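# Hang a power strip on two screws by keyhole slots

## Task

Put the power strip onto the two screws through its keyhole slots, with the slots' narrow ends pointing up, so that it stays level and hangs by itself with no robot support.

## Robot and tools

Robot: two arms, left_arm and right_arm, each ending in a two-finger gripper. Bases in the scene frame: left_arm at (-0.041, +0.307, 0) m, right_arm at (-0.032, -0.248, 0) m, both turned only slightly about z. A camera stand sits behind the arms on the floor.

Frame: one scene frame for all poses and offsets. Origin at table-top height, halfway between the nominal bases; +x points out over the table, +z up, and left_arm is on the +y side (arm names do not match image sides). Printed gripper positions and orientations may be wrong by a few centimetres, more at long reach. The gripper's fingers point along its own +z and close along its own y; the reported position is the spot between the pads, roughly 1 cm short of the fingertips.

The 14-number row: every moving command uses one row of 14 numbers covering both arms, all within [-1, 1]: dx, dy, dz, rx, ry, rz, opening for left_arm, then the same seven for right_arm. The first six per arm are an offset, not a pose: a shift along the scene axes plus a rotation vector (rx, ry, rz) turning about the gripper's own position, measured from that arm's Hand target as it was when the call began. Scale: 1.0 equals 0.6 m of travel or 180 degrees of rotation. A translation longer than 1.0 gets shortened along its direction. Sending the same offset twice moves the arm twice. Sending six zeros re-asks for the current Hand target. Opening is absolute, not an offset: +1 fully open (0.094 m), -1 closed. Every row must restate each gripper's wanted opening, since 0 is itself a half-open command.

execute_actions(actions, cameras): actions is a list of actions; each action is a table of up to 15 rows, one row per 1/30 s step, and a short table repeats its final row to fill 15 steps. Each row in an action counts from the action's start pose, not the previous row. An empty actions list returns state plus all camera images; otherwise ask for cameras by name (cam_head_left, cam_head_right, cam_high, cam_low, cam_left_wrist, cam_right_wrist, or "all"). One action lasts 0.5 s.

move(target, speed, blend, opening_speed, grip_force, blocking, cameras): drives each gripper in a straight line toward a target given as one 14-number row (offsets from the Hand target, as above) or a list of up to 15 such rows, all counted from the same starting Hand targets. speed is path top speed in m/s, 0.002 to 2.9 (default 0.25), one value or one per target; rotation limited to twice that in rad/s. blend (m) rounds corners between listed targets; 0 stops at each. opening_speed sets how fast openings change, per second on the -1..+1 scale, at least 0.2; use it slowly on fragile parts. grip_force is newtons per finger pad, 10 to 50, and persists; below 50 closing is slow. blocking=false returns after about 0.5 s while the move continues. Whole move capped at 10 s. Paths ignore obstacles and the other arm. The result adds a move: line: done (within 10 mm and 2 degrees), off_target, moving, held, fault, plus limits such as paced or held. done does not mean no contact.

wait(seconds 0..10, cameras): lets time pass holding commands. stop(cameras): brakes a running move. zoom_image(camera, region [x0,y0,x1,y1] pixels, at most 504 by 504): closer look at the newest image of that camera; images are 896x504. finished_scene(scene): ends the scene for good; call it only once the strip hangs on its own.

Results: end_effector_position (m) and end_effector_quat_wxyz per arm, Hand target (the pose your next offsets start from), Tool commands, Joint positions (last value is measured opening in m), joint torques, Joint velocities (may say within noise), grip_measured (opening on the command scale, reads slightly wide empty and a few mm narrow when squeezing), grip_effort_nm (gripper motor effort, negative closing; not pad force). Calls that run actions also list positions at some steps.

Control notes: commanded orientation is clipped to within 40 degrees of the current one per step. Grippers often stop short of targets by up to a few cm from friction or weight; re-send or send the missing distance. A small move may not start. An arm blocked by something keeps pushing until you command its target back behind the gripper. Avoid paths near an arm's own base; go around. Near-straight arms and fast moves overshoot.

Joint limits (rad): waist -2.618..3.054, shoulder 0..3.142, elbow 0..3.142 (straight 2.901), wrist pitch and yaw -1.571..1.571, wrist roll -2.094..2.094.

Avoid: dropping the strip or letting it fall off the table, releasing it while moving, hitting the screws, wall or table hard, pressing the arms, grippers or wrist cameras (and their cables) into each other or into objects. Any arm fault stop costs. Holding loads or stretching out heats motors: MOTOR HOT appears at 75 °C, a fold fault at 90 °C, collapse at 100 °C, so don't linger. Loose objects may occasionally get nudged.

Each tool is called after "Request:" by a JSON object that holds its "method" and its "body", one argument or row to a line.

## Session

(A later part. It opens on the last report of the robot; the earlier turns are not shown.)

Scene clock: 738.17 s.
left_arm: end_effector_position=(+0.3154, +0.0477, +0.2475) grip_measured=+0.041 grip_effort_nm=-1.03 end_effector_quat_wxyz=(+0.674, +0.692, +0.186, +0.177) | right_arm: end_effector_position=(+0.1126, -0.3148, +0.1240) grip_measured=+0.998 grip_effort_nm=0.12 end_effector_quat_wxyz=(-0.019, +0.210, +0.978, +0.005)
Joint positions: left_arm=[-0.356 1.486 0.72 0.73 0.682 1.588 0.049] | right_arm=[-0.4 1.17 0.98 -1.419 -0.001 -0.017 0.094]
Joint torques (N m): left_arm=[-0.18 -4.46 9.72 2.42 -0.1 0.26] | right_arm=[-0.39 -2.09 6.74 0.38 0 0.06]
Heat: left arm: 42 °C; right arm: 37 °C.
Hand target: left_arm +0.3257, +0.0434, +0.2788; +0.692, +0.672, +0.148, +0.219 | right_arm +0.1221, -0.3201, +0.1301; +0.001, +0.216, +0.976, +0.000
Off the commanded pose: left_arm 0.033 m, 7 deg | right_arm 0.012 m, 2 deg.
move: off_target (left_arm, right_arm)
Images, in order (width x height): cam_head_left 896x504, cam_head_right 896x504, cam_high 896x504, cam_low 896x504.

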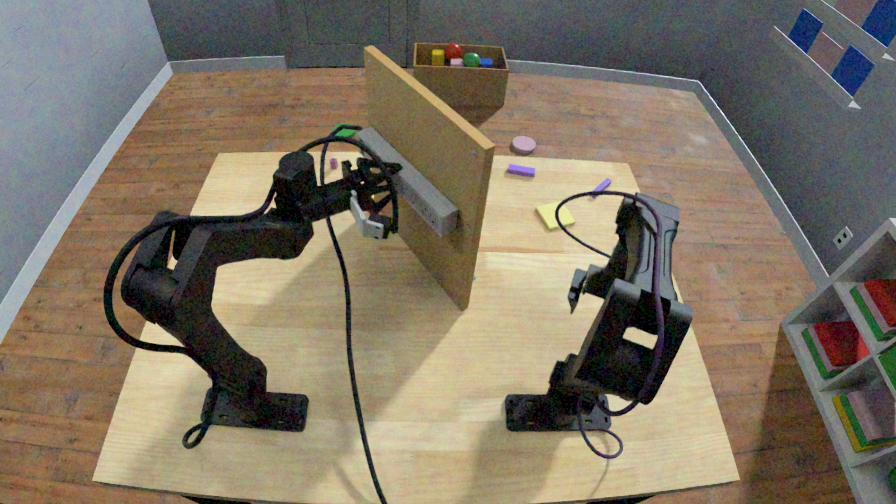

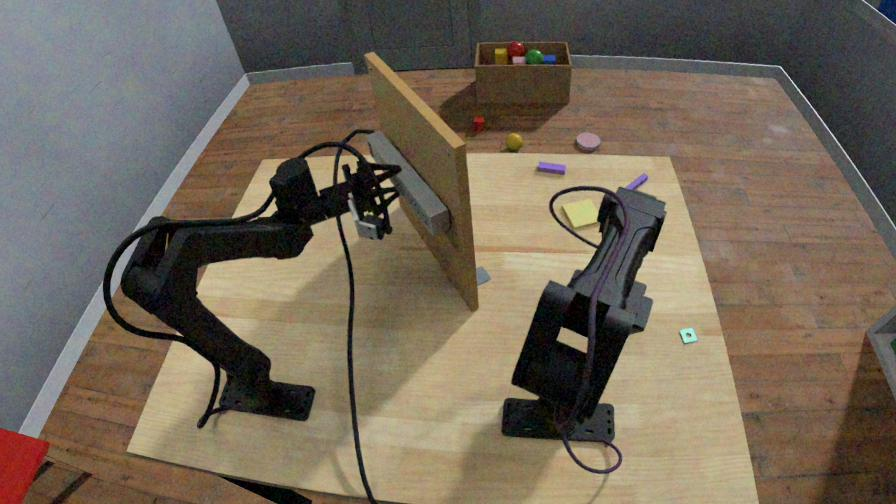

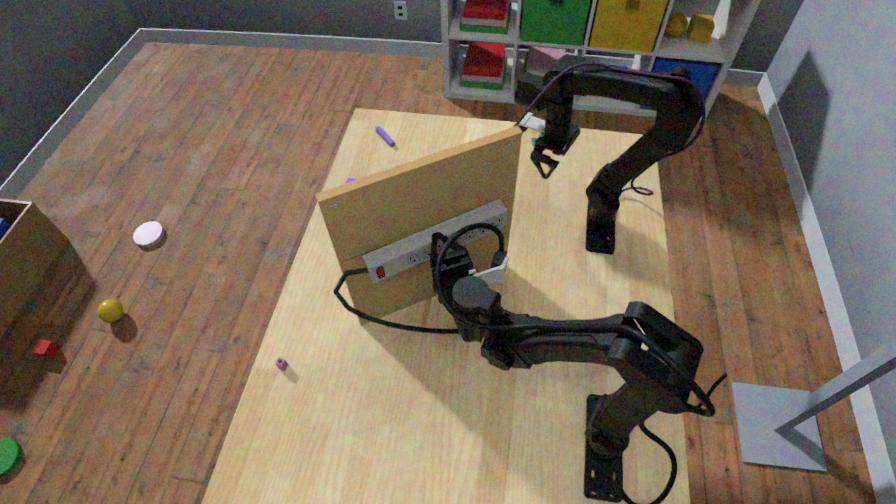

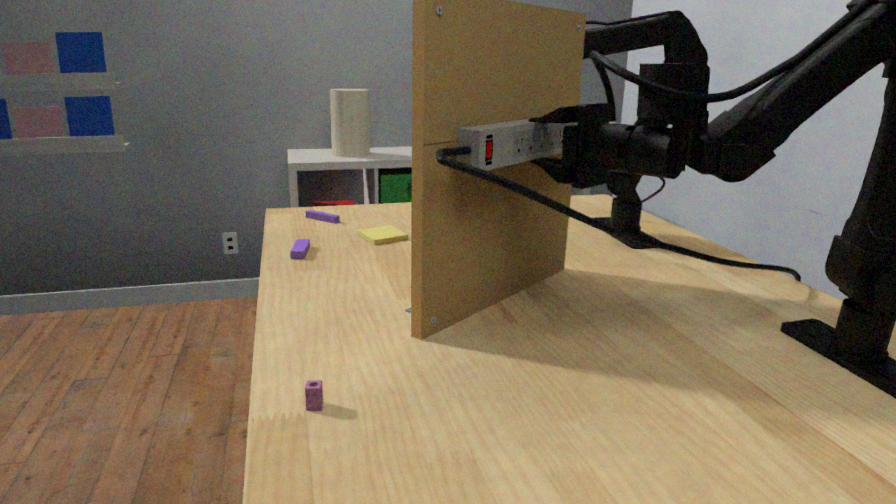

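Request:
{"method": "move", "body": {
  "target": [0.00645, -0.00972, -0.00333, -0.00213, -0.00816, -0.00667, -0.2, 0, 0, 0, 0, 0, 0, 1.0],
  "speed": 0.03,
  "cameras": ["cam_low", "cam_high", "cam_head_left", "cam_head_right"]
}}

Request:
{"method": "zoom_image", "body": {
  "camera": "cam_low",
  "region": [445, 110, 495, 160]
}}

Request:
{"method": "zoom_image", "body": {
  "camera": "cam_high",
  "region": [350, 220, 410, 280]
}}

Request:
{"method": "zoom_image", "body": {
  "camera": "cam_high",
  "region": [450, 190, 510, 250]
}}

Scene clock: 744.43 s.
left_arm: end_effector_position=(+0.3194, +0.0444, +0.2401) grip_measured=+0.041 grip_effort_nm=-1.03 end_effector_quat_wxyz=(+0.674, +0.695, +0.181, +0.174) | right_arm: end_effector_position=(+0.1126, -0.3148, +0.1240) grip_measured=+0.998 grip_effort_nm=0.12 end_effector_quat_wxyz=(-0.019, +0.210, +0.978, +0.005)
Joint positions: left_arm=[-0.356 1.526 0.727 0.759 0.693 1.593 0.049] | right_arm=[-0.4 1.17 0.98 -1.419 -0.001 -0.017 0.094]
Joint torques (N m): left_arm=[-0.46 -4.56 9.89 2.69 -0.03 0.25] | right_arm=[-0.43 -2.09 6.68 0.38 0.01 0.07]
Heat: left arm: 42 °C; right arm: 37 °C.
Hand target: left_arm +0.3296, +0.0376, +0.2768; +0.698, +0.668, +0.133, +0.220 | right_arm +0.1221, -0.3201, +0.1301; +0.001, +0.216, +0.976, +0.000
Off the commanded pose: left_arm 0.039 m, 9 deg | right_arm 0.012 m, 2 deg.
move: off_target (left_arm, right_arm)
Images, in order (width x height): cam_head_left 896x504, cam_head_right 896x504, cam_high 896x504, cam_low 896x504.

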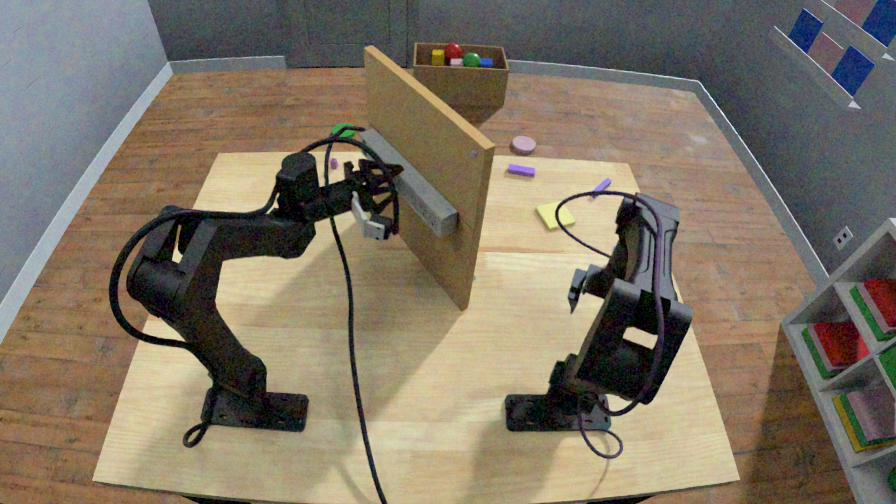

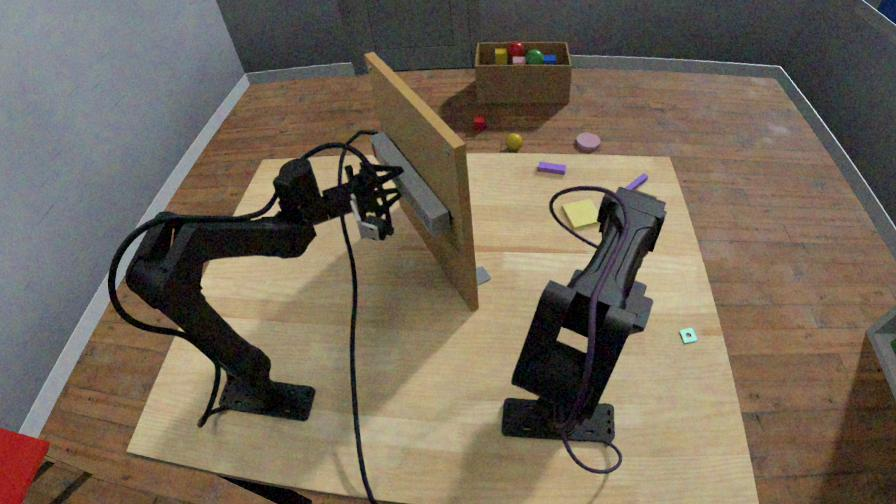

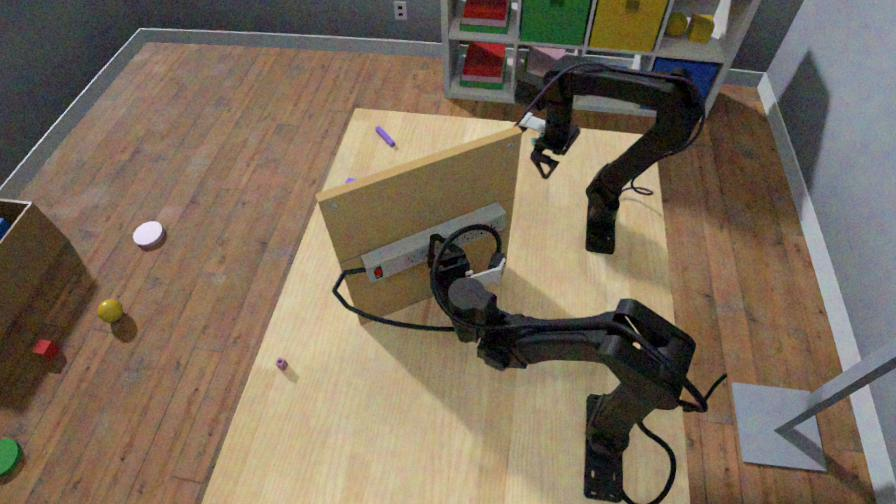

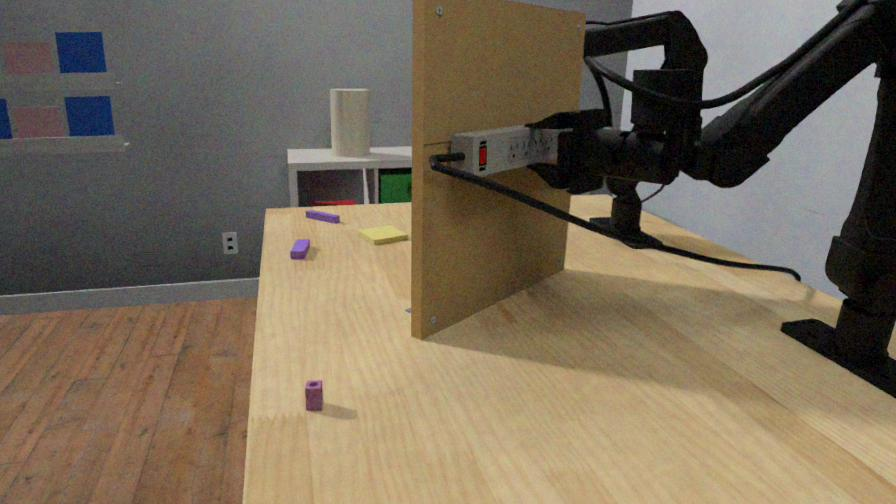

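Scaled by 10.080 from the camera's 896x504 image, which has a finer 1280x720 frame.

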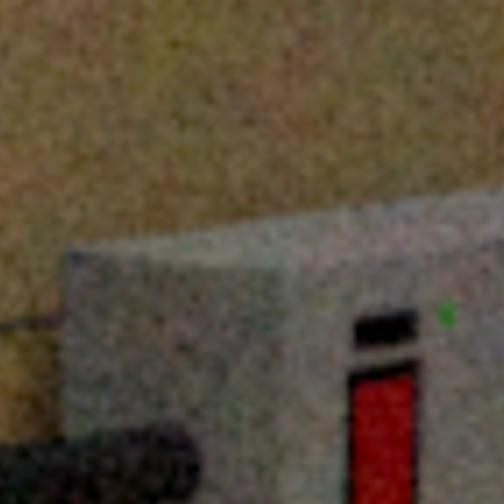

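Scaled by 8.400 from the camera's 896x504 image, which has a finer 1280x720 frame.

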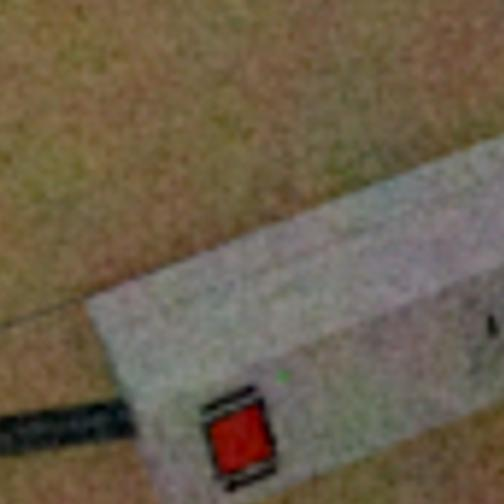

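Scaled by 8.400 from the camera's 896x504 image, which has a finer 1280x720 frame.

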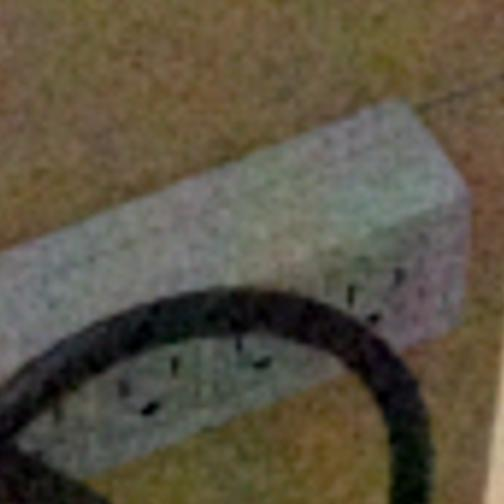

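Request:
{"method": "move", "body": {
  "target": [-0.04755, 0.05937, 0.00718, -0.00194, -0.0057, -0.00293, -0.2, 0, 0, 0, 0, 0, 0, 1.0],
  "speed": 0.08,
  "cameras": []
}}

Request:
{"method": "move", "body": {
  "target": [0.03502, -0.05276, 0, 0, 0, 0, -0.2, 0, 0, 0, 0, 0, 0, 1.0],
  "speed": 0.05,
  "cameras": ["cam_low", "cam_high", "cam_head_left", "cam_head_right"]
}}

Request:
{"method": "zoom_image", "body": {
  "camera": "cam_low",
  "region": [445, 110, 495, 160]
}}

Request:
{"method": "zoom_image", "body": {
  "camera": "cam_high",
  "region": [350, 220, 410, 280]
}}

Request:
{"method": "zoom_image", "body": {
  "camera": "cam_high",
  "region": [450, 190, 510, 250]
}}

Scene clock: 768.80 s.
left_arm: end_effector_position=(+0.3062, +0.0674, +0.2482) grip_measured=+0.041 grip_effort_nm=-1.03 end_effector_quat_wxyz=(+0.682, +0.689, +0.167, +0.178) | right_arm: end_effector_position=(+0.1126, -0.3148, +0.1240) grip_measured=+0.998 grip_effort_nm=0.12 end_effector_quat_wxyz=(-0.019, +0.210, +0.978, +0.005)
Joint positions: left_arm=[-0.288 1.449 0.663 0.778 0.776 1.594 0.049] | right_arm=[-0.4 1.17 0.98 -1.419 -0.001 -0.017 0.094]
Joint torques (N m): left_arm=[0.96 -8.24 5.64 2.58 0.08 0.14] | right_arm=[-0.35 -2.1 6.64 0.4 0.01 0.06]
Heat: left arm: 43 °C; right arm: 37 °C.
Hand target: left_arm +0.3011, +0.0733, +0.2812; +0.703, +0.664, +0.124, +0.222 | right_arm +0.1221, -0.3201, +0.1301; +0.001, +0.216, +0.976, +0.000
Off the commanded pose: left_arm 0.034 m, 8 deg | right_arm 0.012 m, 2 deg.
move: off_target (left_arm, right_arm)
No camera images: "cameras" was empty.

Scene clock: 770.10 s.
left_arm: end_effector_position=(+0.3116, +0.0457, +0.2467) grip_measured=+0.041 grip_effort_nm=-1.03 end_effector_quat_wxyz=(+0.682, +0.691, +0.166, +0.175) | right_arm: end_effector_position=(+0.1126, -0.3148, +0.1240) grip_measured=+0.998 grip_effort_nm=0.12 end_effector_quat_wxyz=(-0.019, +0.210, +0.978, +0.005)
Joint positions: left_arm=[-0.352 1.503 0.709 0.782 0.718 1.594 0.049] | right_arm=[-0.4 1.17 0.98 -1.419 -0.001 -0.017 0.094]
Joint torques (N m): left_arm=[-0.17 -4.48 9.57 2.63 -0.11 0.22] | right_arm=[-0.39 -2.17 6.71 0.38 -0.01 0.09]
Heat: left arm: 43 °C; right arm: 37 °C.
Hand target: left_arm +0.3221, +0.0416, +0.2812; +0.703, +0.664, +0.124, +0.222 | right_arm +0.1221, -0.3201, +0.1301; +0.001, +0.216, +0.976, +0.000
Off the commanded pose: left_arm 0.036 m, 8 deg | right_arm 0.012 m, 2 deg.
move: off_target (left_arm, right_arm)
Images, in order (width x height): cam_head_left 896x504, cam_head_right 896x504, cam_high 896x504, cam_low 896x504.

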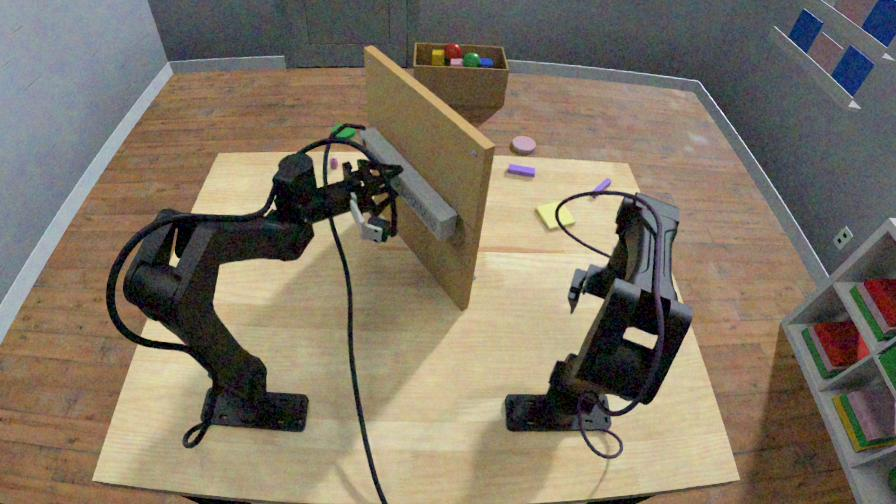

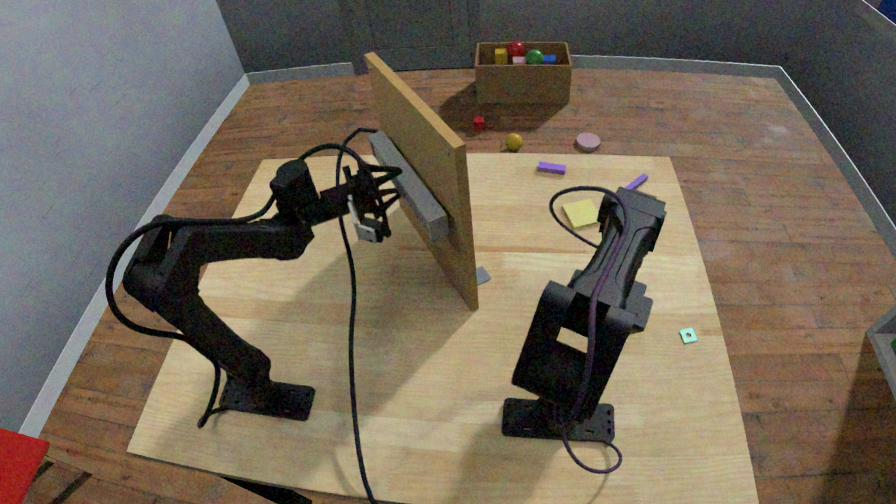

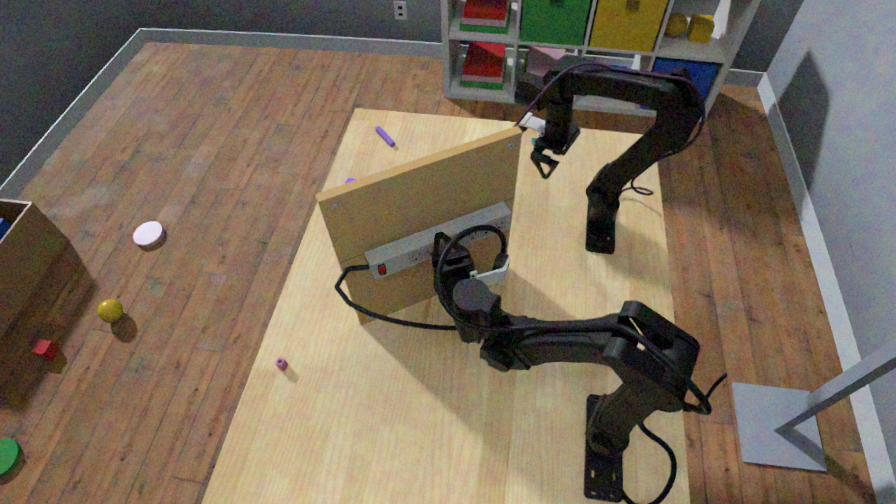

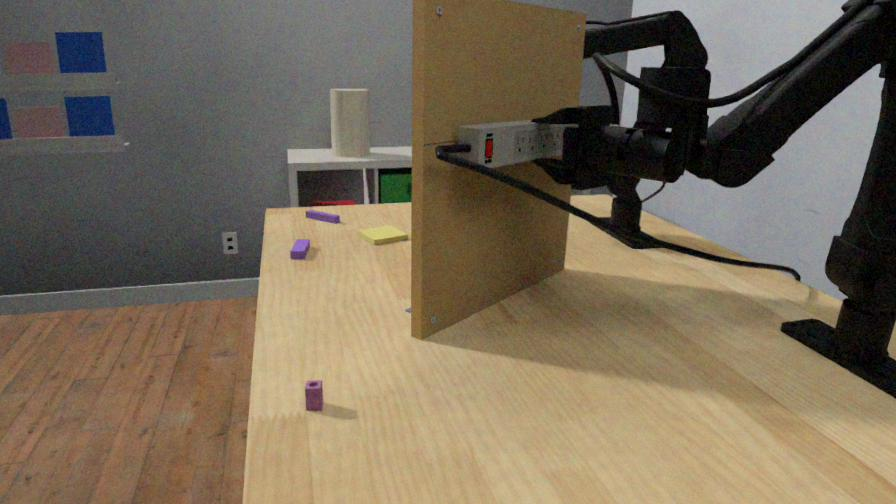

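Scaled by 10.080 from the camera's 896x504 image, which has a finer 1280x720 frame.

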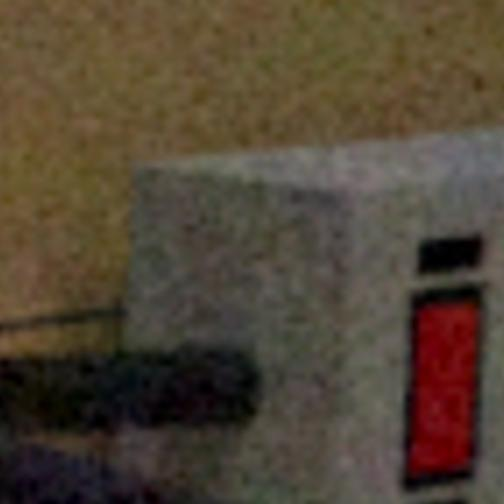

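Scaled by 8.400 from the camera's 896x504 image, which has a finer 1280x720 frame.

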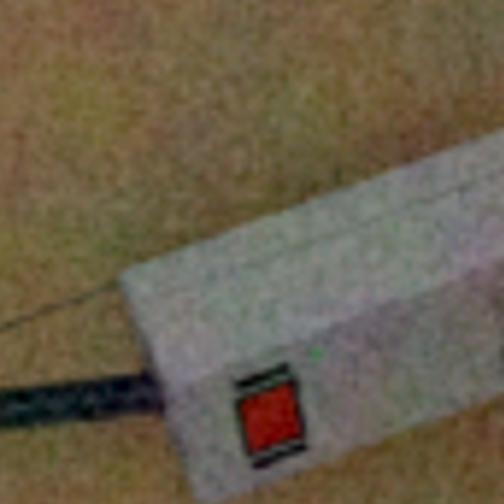

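Scaled by 8.400 from the camera's 896x504 image, which has a finer 1280x720 frame.

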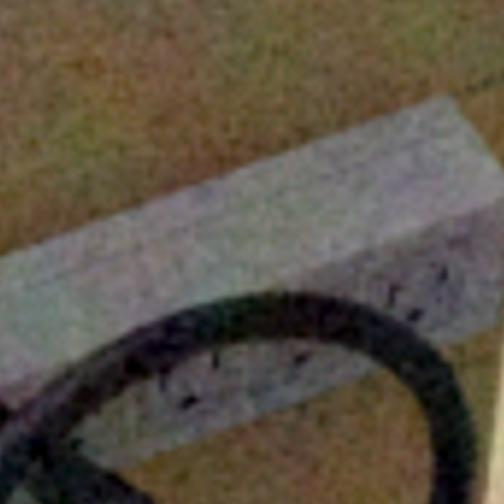

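Request:
{"method": "move", "body": {
  "target": [-0.03182, 0.05487, 0, 0, 0, 0.00333, -0.2, 0, 0, 0, 0, 0, 0, 1.0],
  "speed": 0.08,
  "cameras": []
}}

Request:
{"method": "move", "body": {
  "target": [0.03502, -0.05276, 0, 0, 0, 0, -0.2, 0, 0, 0, 0, 0, 0, 1.0],
  "speed": 0.05,
  "cameras": ["cam_low", "cam_high"]
}}

Request:
{"method": "zoom_image", "body": {
  "camera": "cam_low",
  "region": [445, 110, 495, 160]
}}

Request:
{"method": "zoom_image", "body": {
  "camera": "cam_high",
  "region": [350, 220, 410, 280]
}}

Request:
{"method": "zoom_image", "body": {
  "camera": "cam_high",
  "region": [450, 190, 510, 250]
}}

Scene clock: 776.43 s.
left_arm: end_effector_position=(+0.3084, +0.0687, +0.2479) grip_measured=+0.041 grip_effort_nm=-1.03 end_effector_quat_wxyz=(+0.681, +0.688, +0.170, +0.182) | right_arm: end_effector_position=(+0.1126, -0.3148, +0.1240) grip_measured=+0.998 grip_effort_nm=0.12 end_effector_quat_wxyz=(-0.019, +0.210, +0.978, +0.005)
Joint positions: left_arm=[-0.286 1.452 0.663 0.782 0.767 1.595 0.049] | right_arm=[-0.4 1.17 0.98 -1.419 -0.001 -0.017 0.094]
Joint torques (N m): left_arm=[0.92 -8.38 5.7 2.56 0.07 0.15] | right_arm=[-0.38 -2.07 6.71 0.39 0.01 0.07]
Heat: left arm: 43 °C; right arm: 37 °C.
Hand target: left_arm +0.3030, +0.0745, +0.2812; +0.701, +0.664, +0.128, +0.226 | right_arm +0.1221, -0.3201, +0.1301; +0.001, +0.216, +0.976, +0.000
Off the commanded pose: left_arm 0.034 m, 8 deg | right_arm 0.012 m, 2 deg.
move: off_target (left_arm, right_arm)
No camera images: "cameras" was empty.

Scene clock: 777.73 s.
left_arm: end_effector_position=(+0.3134, +0.0468, +0.2466) grip_measured=+0.041 grip_effort_nm=-1.03 end_effector_quat_wxyz=(+0.681, +0.690, +0.170, +0.179) | right_arm: end_effector_position=(+0.1126, -0.3148, +0.1240) grip_measured=+0.998 grip_effort_nm=0.12 end_effector_quat_wxyz=(-0.019, +0.210, +0.978, +0.005)
Joint positions: left_arm=[-0.351 1.503 0.709 0.782 0.709 1.595 0.049] | right_arm=[-0.4 1.17 0.98 -1.419 -0.001 -0.017 0.094]
Joint torques (N m): left_arm=[-0.16 -4.51 9.61 2.62 -0.12 0.24] | right_arm=[-0.35 -2.11 6.74 0.39 0 0.07]
Heat: left arm: 43 °C; right arm: 37 °C.
Hand target: left_arm +0.3240, +0.0429, +0.2811; +0.701, +0.664, +0.128, +0.226 | right_arm +0.1221, -0.3201, +0.1301; +0.001, +0.216, +0.976, +0.000
Off the commanded pose: left_arm 0.036 m, 8 deg | right_arm 0.012 m, 2 deg.
move: off_target (left_arm, right_arm)
Images, in order (width x height): cam_high 896x504, cam_low 896x504.

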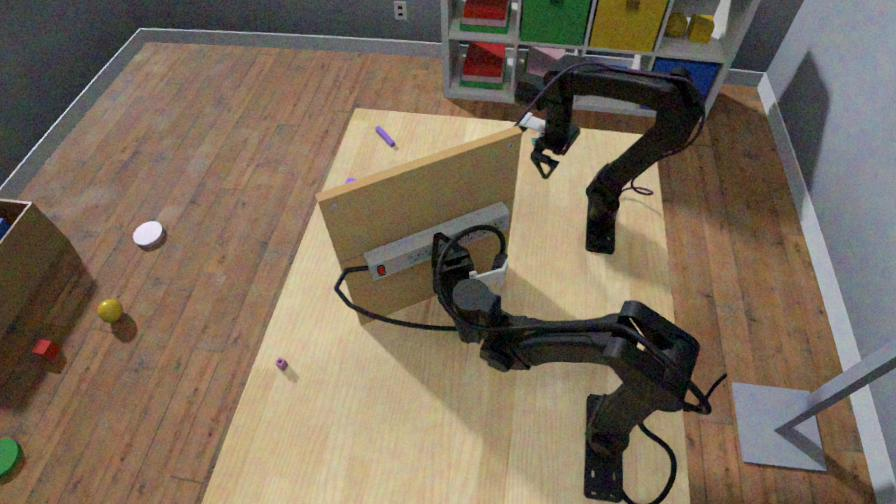

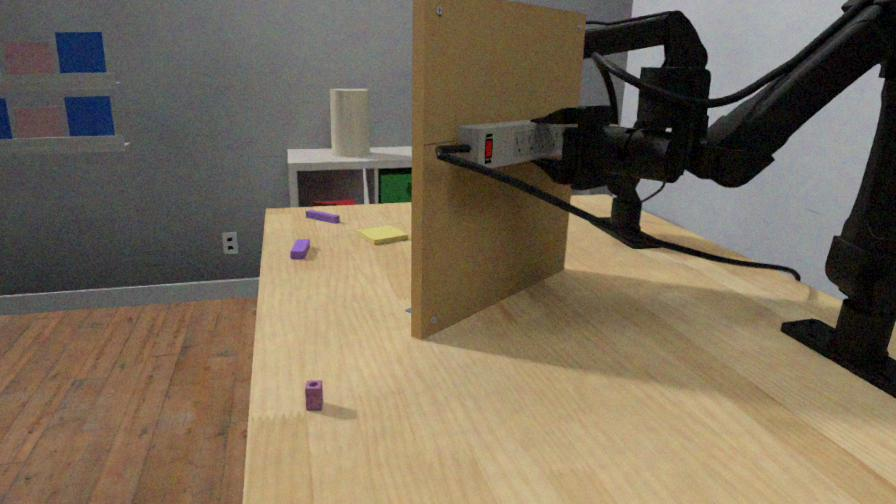

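Scaled by 10.080 from the camera's 896x504 image, which has a finer 1280x720 frame.

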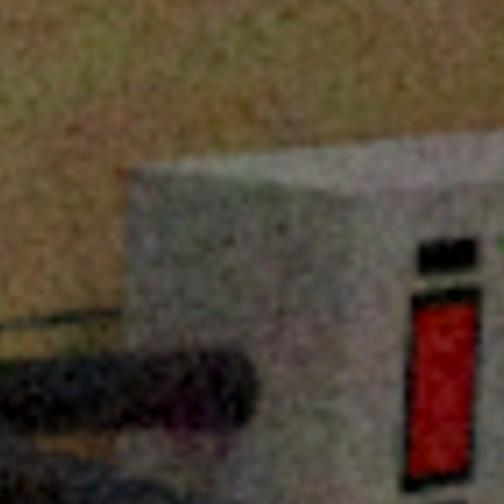

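Scaled by 8.400 from the camera's 896x504 image, which has a finer 1280x720 frame.

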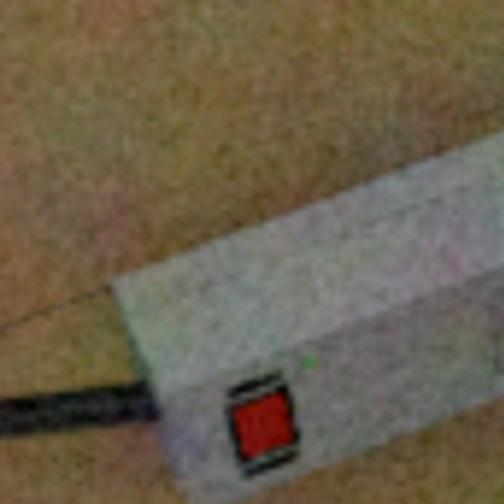

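Scaled by 8.400 from the camera's 896x504 image, which has a finer 1280x720 frame.

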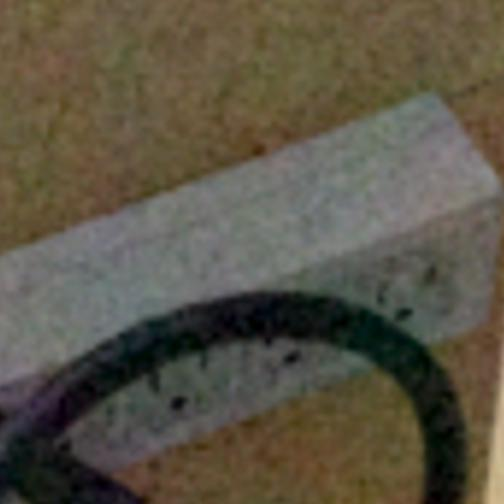

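Request:
{"method": "move", "body": {
  "target": [0.00645, -0.00972, 0, 0, 0, 0, -0.2, 0, 0, 0, 0, 0, 0, 1.0],
  "speed": 0.03,
  "cameras": ["cam_low", "cam_high"]
}}

Request:
{"method": "zoom_image", "body": {
  "camera": "cam_low",
  "region": [445, 110, 495, 160]
}}

Request:
{"method": "zoom_image", "body": {
  "camera": "cam_high",
  "region": [350, 220, 410, 280]
}}

Request:
{"method": "zoom_image", "body": {
  "camera": "cam_high",
  "region": [450, 190, 510, 250]
}}

Scene clock: 781.07 s.
left_arm: end_effector_position=(+0.3154, +0.0427, +0.2467) grip_measured=+0.041 grip_effort_nm=-1.03 end_effector_quat_wxyz=(+0.681, +0.690, +0.168, +0.177) | right_arm: end_effector_position=(+0.1126, -0.3148, +0.1240) grip_measured=+0.998 grip_effort_nm=0.12 end_effector_quat_wxyz=(-0.019, +0.210, +0.978, +0.005)
Joint positions: left_arm=[-0.36 1.518 0.722 0.783 0.703 1.595 0.049] | right_arm=[-0.4 1.17 0.98 -1.419 -0.001 -0.017 0.094]
Joint torques (N m): left_arm=[-0.46 -4.15 10.04 2.61 -0.2 0.25] | right_arm=[-0.36 -2.18 6.68 0.37 0 0.08]
Heat: left arm: 44 °C; right arm: 37 °C.
Hand target: left_arm +0.3279, +0.0371, +0.2810; +0.701, +0.664, +0.128, +0.226 | right_arm +0.1221, -0.3201, +0.1301; +0.001, +0.216, +0.976, +0.000
Off the commanded pose: left_arm 0.037 m, 8 deg | right_arm 0.012 m, 2 deg.
move: off_target (left_arm, right_arm)
Images, in order (width x height): cam_high 896x504, cam_low 896x504.

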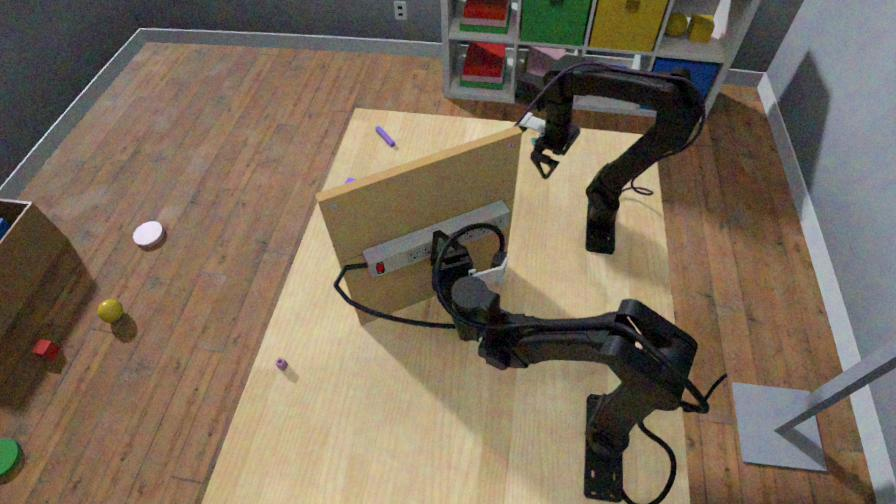

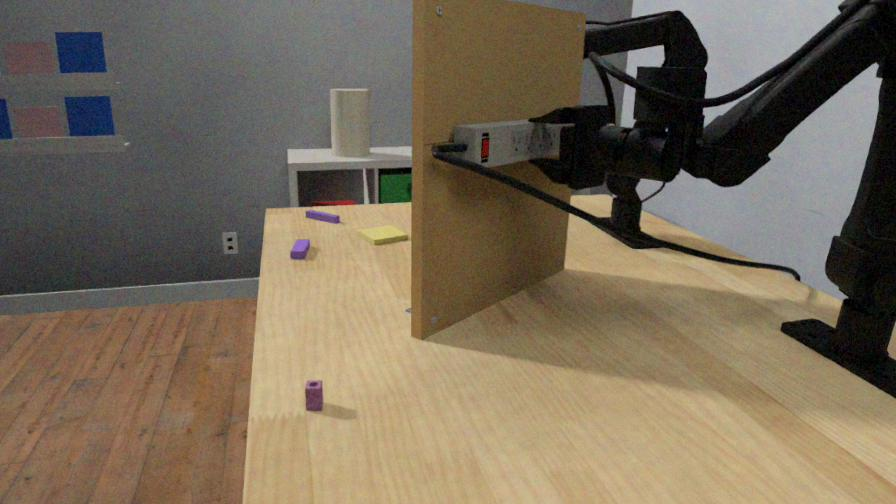

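Scaled by 10.080 from the camera's 896x504 image, which has a finer 1280x720 frame.

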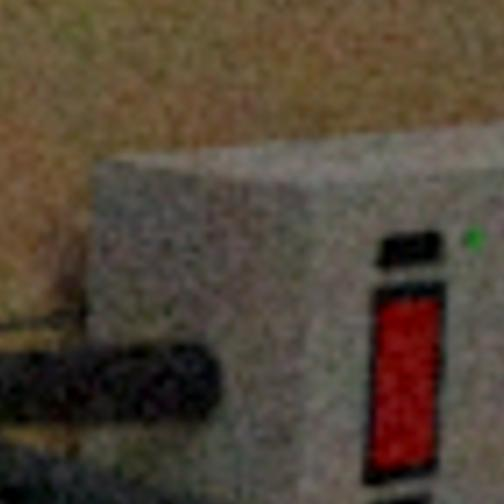

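Scaled by 8.400 from the camera's 896x504 image, which has a finer 1280x720 frame.

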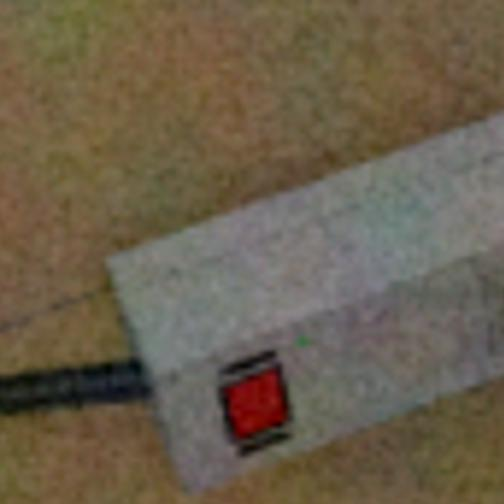

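Scaled by 8.400 from the camera's 896x504 image, which has a finer 1280x720 frame.

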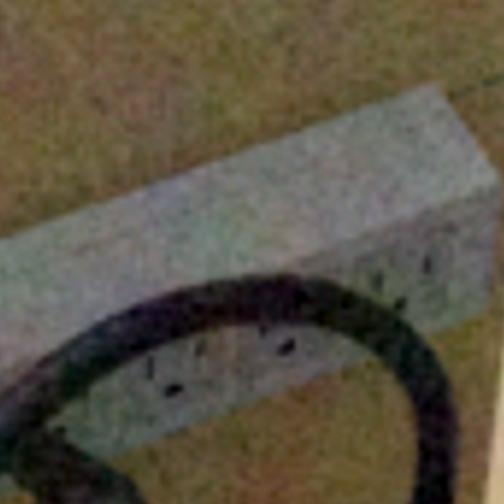

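Request:
{"method": "zoom_image", "body": {
  "camera": "cam_high",
  "region": [310, 110, 530, 230]
}}

Request:
{"method": "zoom_image", "body": {
  "camera": "cam_high",
  "region": [310, 220, 530, 340]
}}

Request:
{"method": "zoom_image", "body": {
  "camera": "cam_high",
  "region": [310, 180, 370, 240]
}}

Request:
{"method": "zoom_image", "body": {
  "camera": "cam_high",
  "region": [480, 120, 540, 180]
}}

Request:
{"method": "zoom_image", "body": {
  "camera": "cam_high",
  "region": [340, 270, 400, 330]
}}

Request:
{"method": "zoom_image", "body": {
  "camera": "cam_high",
  "region": [470, 230, 530, 290]
}}

Scaled by 2.291 from the camera's 896x504 image, which has a finer 1280x720 frame.

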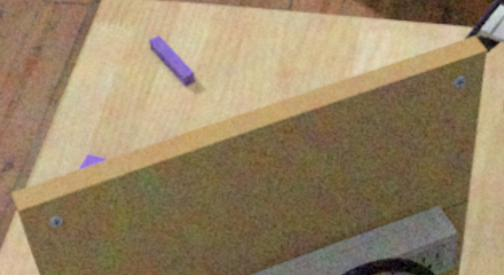

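Scaled by 2.291 from the camera's 896x504 image, which has a finer 1280x720 frame.

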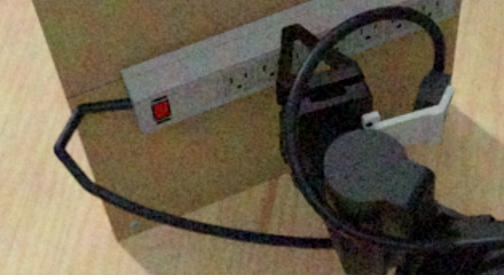

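Scaled by 8.400 from the camera's 896x504 image, which has a finer 1280x720 frame.

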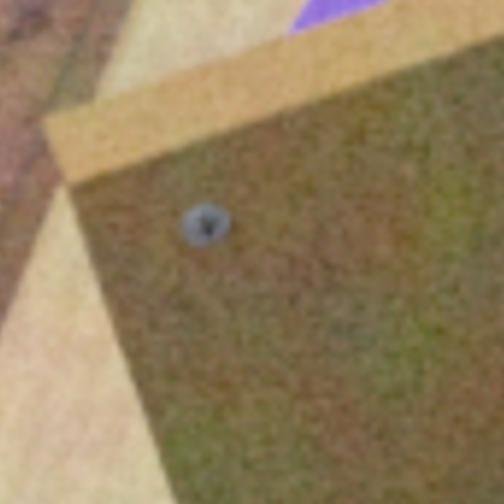

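Scaled by 8.400 from the camera's 896x504 image, which has a finer 1280x720 frame.

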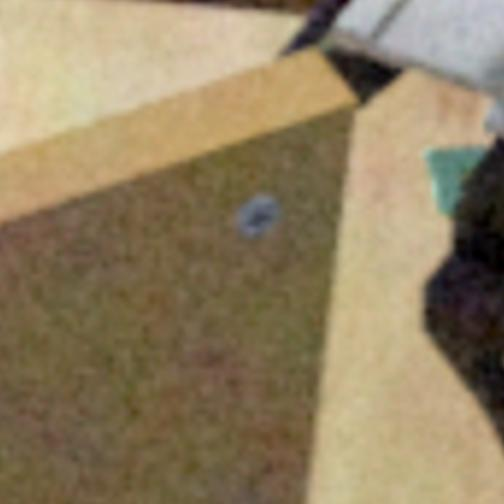

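Scaled by 8.400 from the camera's 896x504 image, which has a finer 1280x720 frame.

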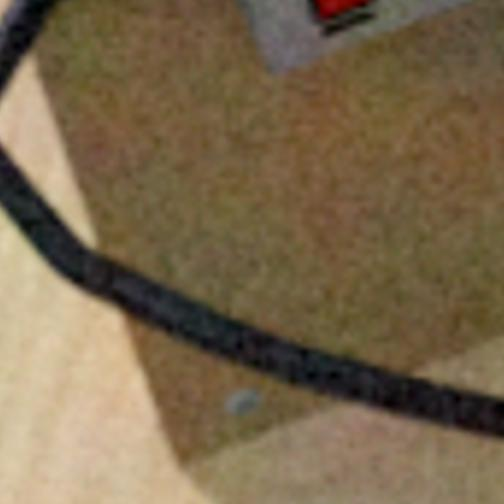

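Scaled by 8.400 from the camera's 896x504 image, which has a finer 1280x720 frame.

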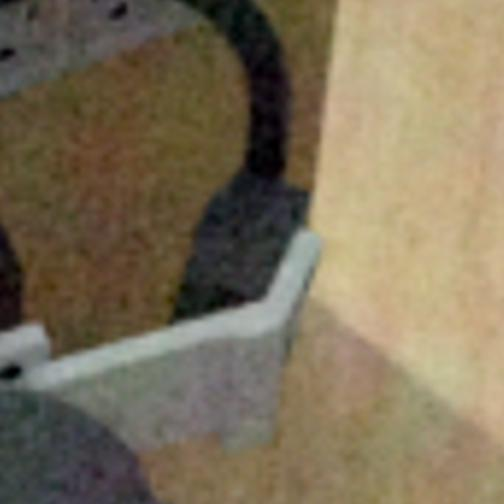

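Request:
{"method": "move", "body": {
  "target": [-0.03372, 0.06765, 0, 0, 0, 0, -0.2, 0, 0, 0, 0, 0, 0, 1.0],
  "speed": 0.08,
  "cameras": []
}}

Request:
{"method": "move", "body": {
  "target": [0.03502, -0.05276, 0, 0, 0, 0, -0.2, 0, 0, 0, 0, 0, 0, 1.0],
  "speed": 0.05,
  "cameras": []
}}

Request:
{"method": "move", "body": {
  "target": [0.00645, -0.00972, 0, 0, 0, 0, -0.2, 0, 0, 0, 0, 0, 0, 1.0],
  "speed": 0.03,
  "cameras": ["cam_low", "cam_high"]
}}

Request:
{"method": "zoom_image", "body": {
  "camera": "cam_low",
  "region": [445, 110, 495, 160]
}}

Request:
{"method": "zoom_image", "body": {
  "camera": "cam_high",
  "region": [350, 220, 410, 280]
}}

Request:
{"method": "zoom_image", "body": {
  "camera": "cam_high",
  "region": [450, 190, 510, 250]
}}

Scene clock: 798.60 s.
left_arm: end_effector_position=(+0.3127, +0.0715, +0.2469) grip_measured=+0.041 grip_effort_nm=-1.03 end_effector_quat_wxyz=(+0.681, +0.689, +0.170, +0.181) | right_arm: end_effector_position=(+0.1126, -0.3148, +0.1240) grip_measured=+0.998 grip_effort_nm=0.11 end_effector_quat_wxyz=(-0.019, +0.210, +0.978, +0.005)
Joint positions: left_arm=[-0.271 1.468 0.675 0.784 0.785 1.595 0.049] | right_arm=[-0.4 1.17 0.98 -1.419 -0.001 -0.017 0.094]
Joint torques (N m): left_arm=[0.99 -8.58 5.71 2.58 0.08 0.13] | right_arm=[-0.34 -2.13 6.72 0.38 -0.01 0.08]
Heat: left arm: 44 °C; right arm: 37 °C.
Hand target: left_arm +0.3076, +0.0776, +0.2812; +0.701, +0.664, +0.128, +0.226 | right_arm +0.1221, -0.3201, +0.1301; +0.001, +0.216, +0.976, +0.000
Off the commanded pose: left_arm 0.035 m, 8 deg | right_arm 0.012 m, 2 deg.
move: off_target (left_arm, right_arm)
No camera images: "cameras" was empty.

Scene clock: 799.90 s.
left_arm: end_effector_position=(+0.3176, +0.0496, +0.2465) grip_measured=+0.041 grip_effort_nm=-1.03 end_effector_quat_wxyz=(+0.681, +0.690, +0.169, +0.178) | right_arm: end_effector_position=(+0.1126, -0.3148, +0.1240) grip_measured=+0.998 grip_effort_nm=0.12 end_effector_quat_wxyz=(-0.019, +0.210, +0.978, +0.005)
Joint positions: left_arm=[-0.336 1.516 0.72 0.785 0.726 1.595 0.049] | right_arm=[-0.4 1.17 0.98 -1.419 -0.001 -0.017 0.094]
Joint torques (N m): left_arm=[-0.12 -4.6 9.62 2.62 -0.13 0.22] | right_arm=[-0.38 -2.11 6.72 0.37 0.01 0.07]
Heat: left arm: 44 °C; right arm: 37 °C.
Hand target: left_arm +0.3287, +0.0460, +0.2812; +0.701, +0.664, +0.128, +0.226 | right_arm +0.1221, -0.3201, +0.1301; +0.001, +0.216, +0.976, +0.000
Off the commanded pose: left_arm 0.037 m, 8 deg | right_arm 0.012 m, 2 deg.
move: off_target (left_arm, right_arm)
No camera images: "cameras" was empty.

Scene clock: 800.60 s.
left_arm: end_effector_position=(+0.3195, +0.0453, +0.2468) grip_measured=+0.041 grip_effort_nm=-1.03 end_effector_quat_wxyz=(+0.681, +0.690, +0.168, +0.177) | right_arm: end_effector_position=(+0.1126, -0.3148, +0.1240) grip_measured=+0.998 grip_effort_nm=0.12 end_effector_quat_wxyz=(-0.019, +0.210, +0.978, +0.005)
Joint positions: left_arm=[-0.346 1.53 0.734 0.785 0.719 1.595 0.049] | right_arm=[-0.4 1.17 0.98 -1.419 -0.001 -0.017 0.094]
Joint torques (N m): left_arm=[-0.39 -4.27 10.04 2.61 -0.22 0.22] | right_arm=[-0.36 -2.13 6.75 0.38 0.02 0.09]
Heat: left arm: 44 °C; right arm: 37 °C.
Hand target: left_arm +0.3325, +0.0401, +0.2812; +0.701, +0.664, +0.128, +0.226 | right_arm +0.1221, -0.3201, +0.1301; +0.001, +0.216, +0.976, +0.000
Off the commanded pose: left_arm 0.037 m, 8 deg | right_arm 0.012 m, 2 deg.
move: off_target (left_arm, right_arm)
Images, in order (width x height): cam_high 896x504, cam_low 896x504.

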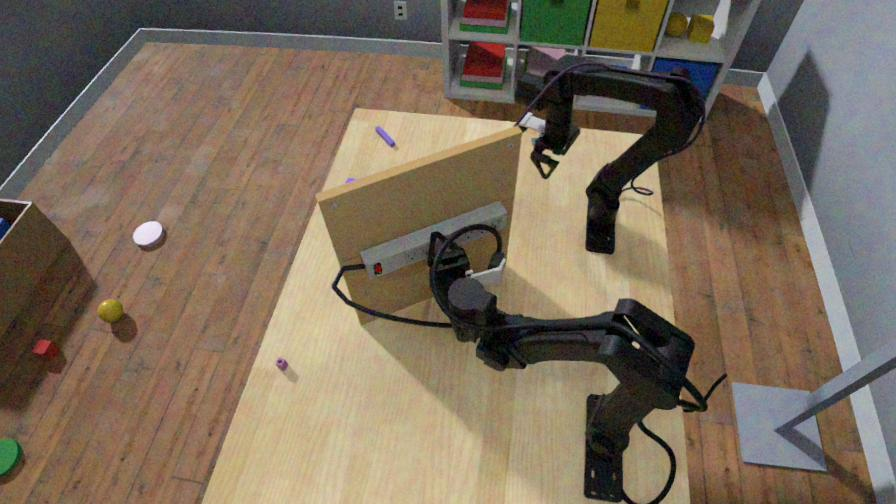

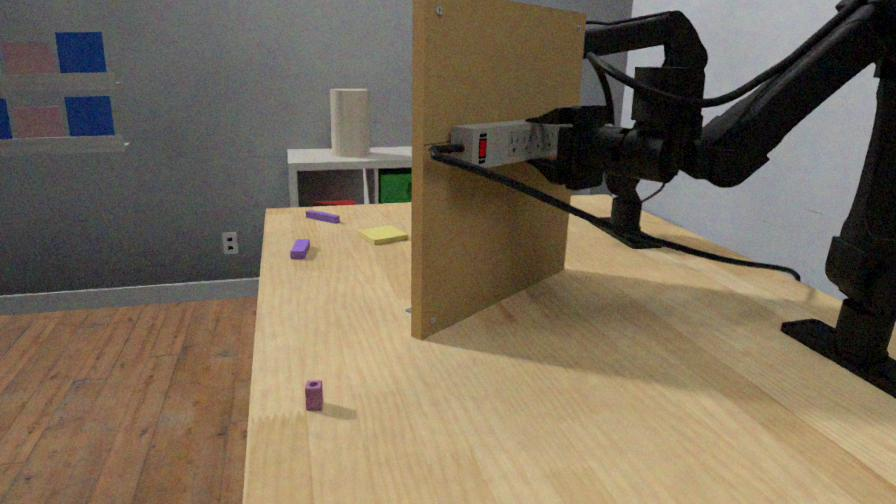

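Scaled by 10.080 from the camera's 896x504 image, which has a finer 1280x720 frame.

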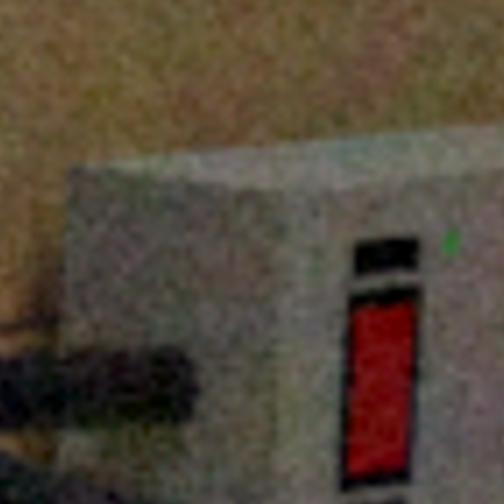

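Scaled by 8.400 from the camera's 896x504 image, which has a finer 1280x720 frame.

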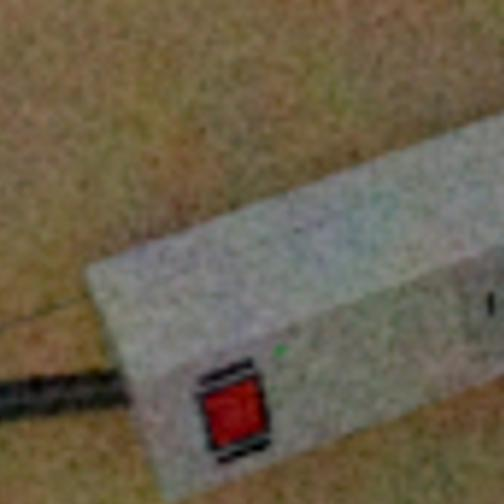

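Scaled by 8.400 from the camera's 896x504 image, which has a finer 1280x720 frame.

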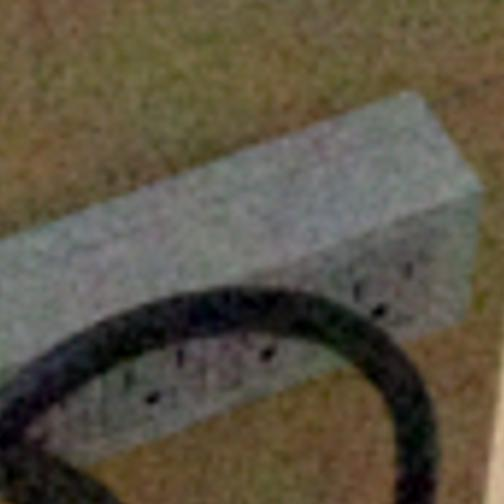

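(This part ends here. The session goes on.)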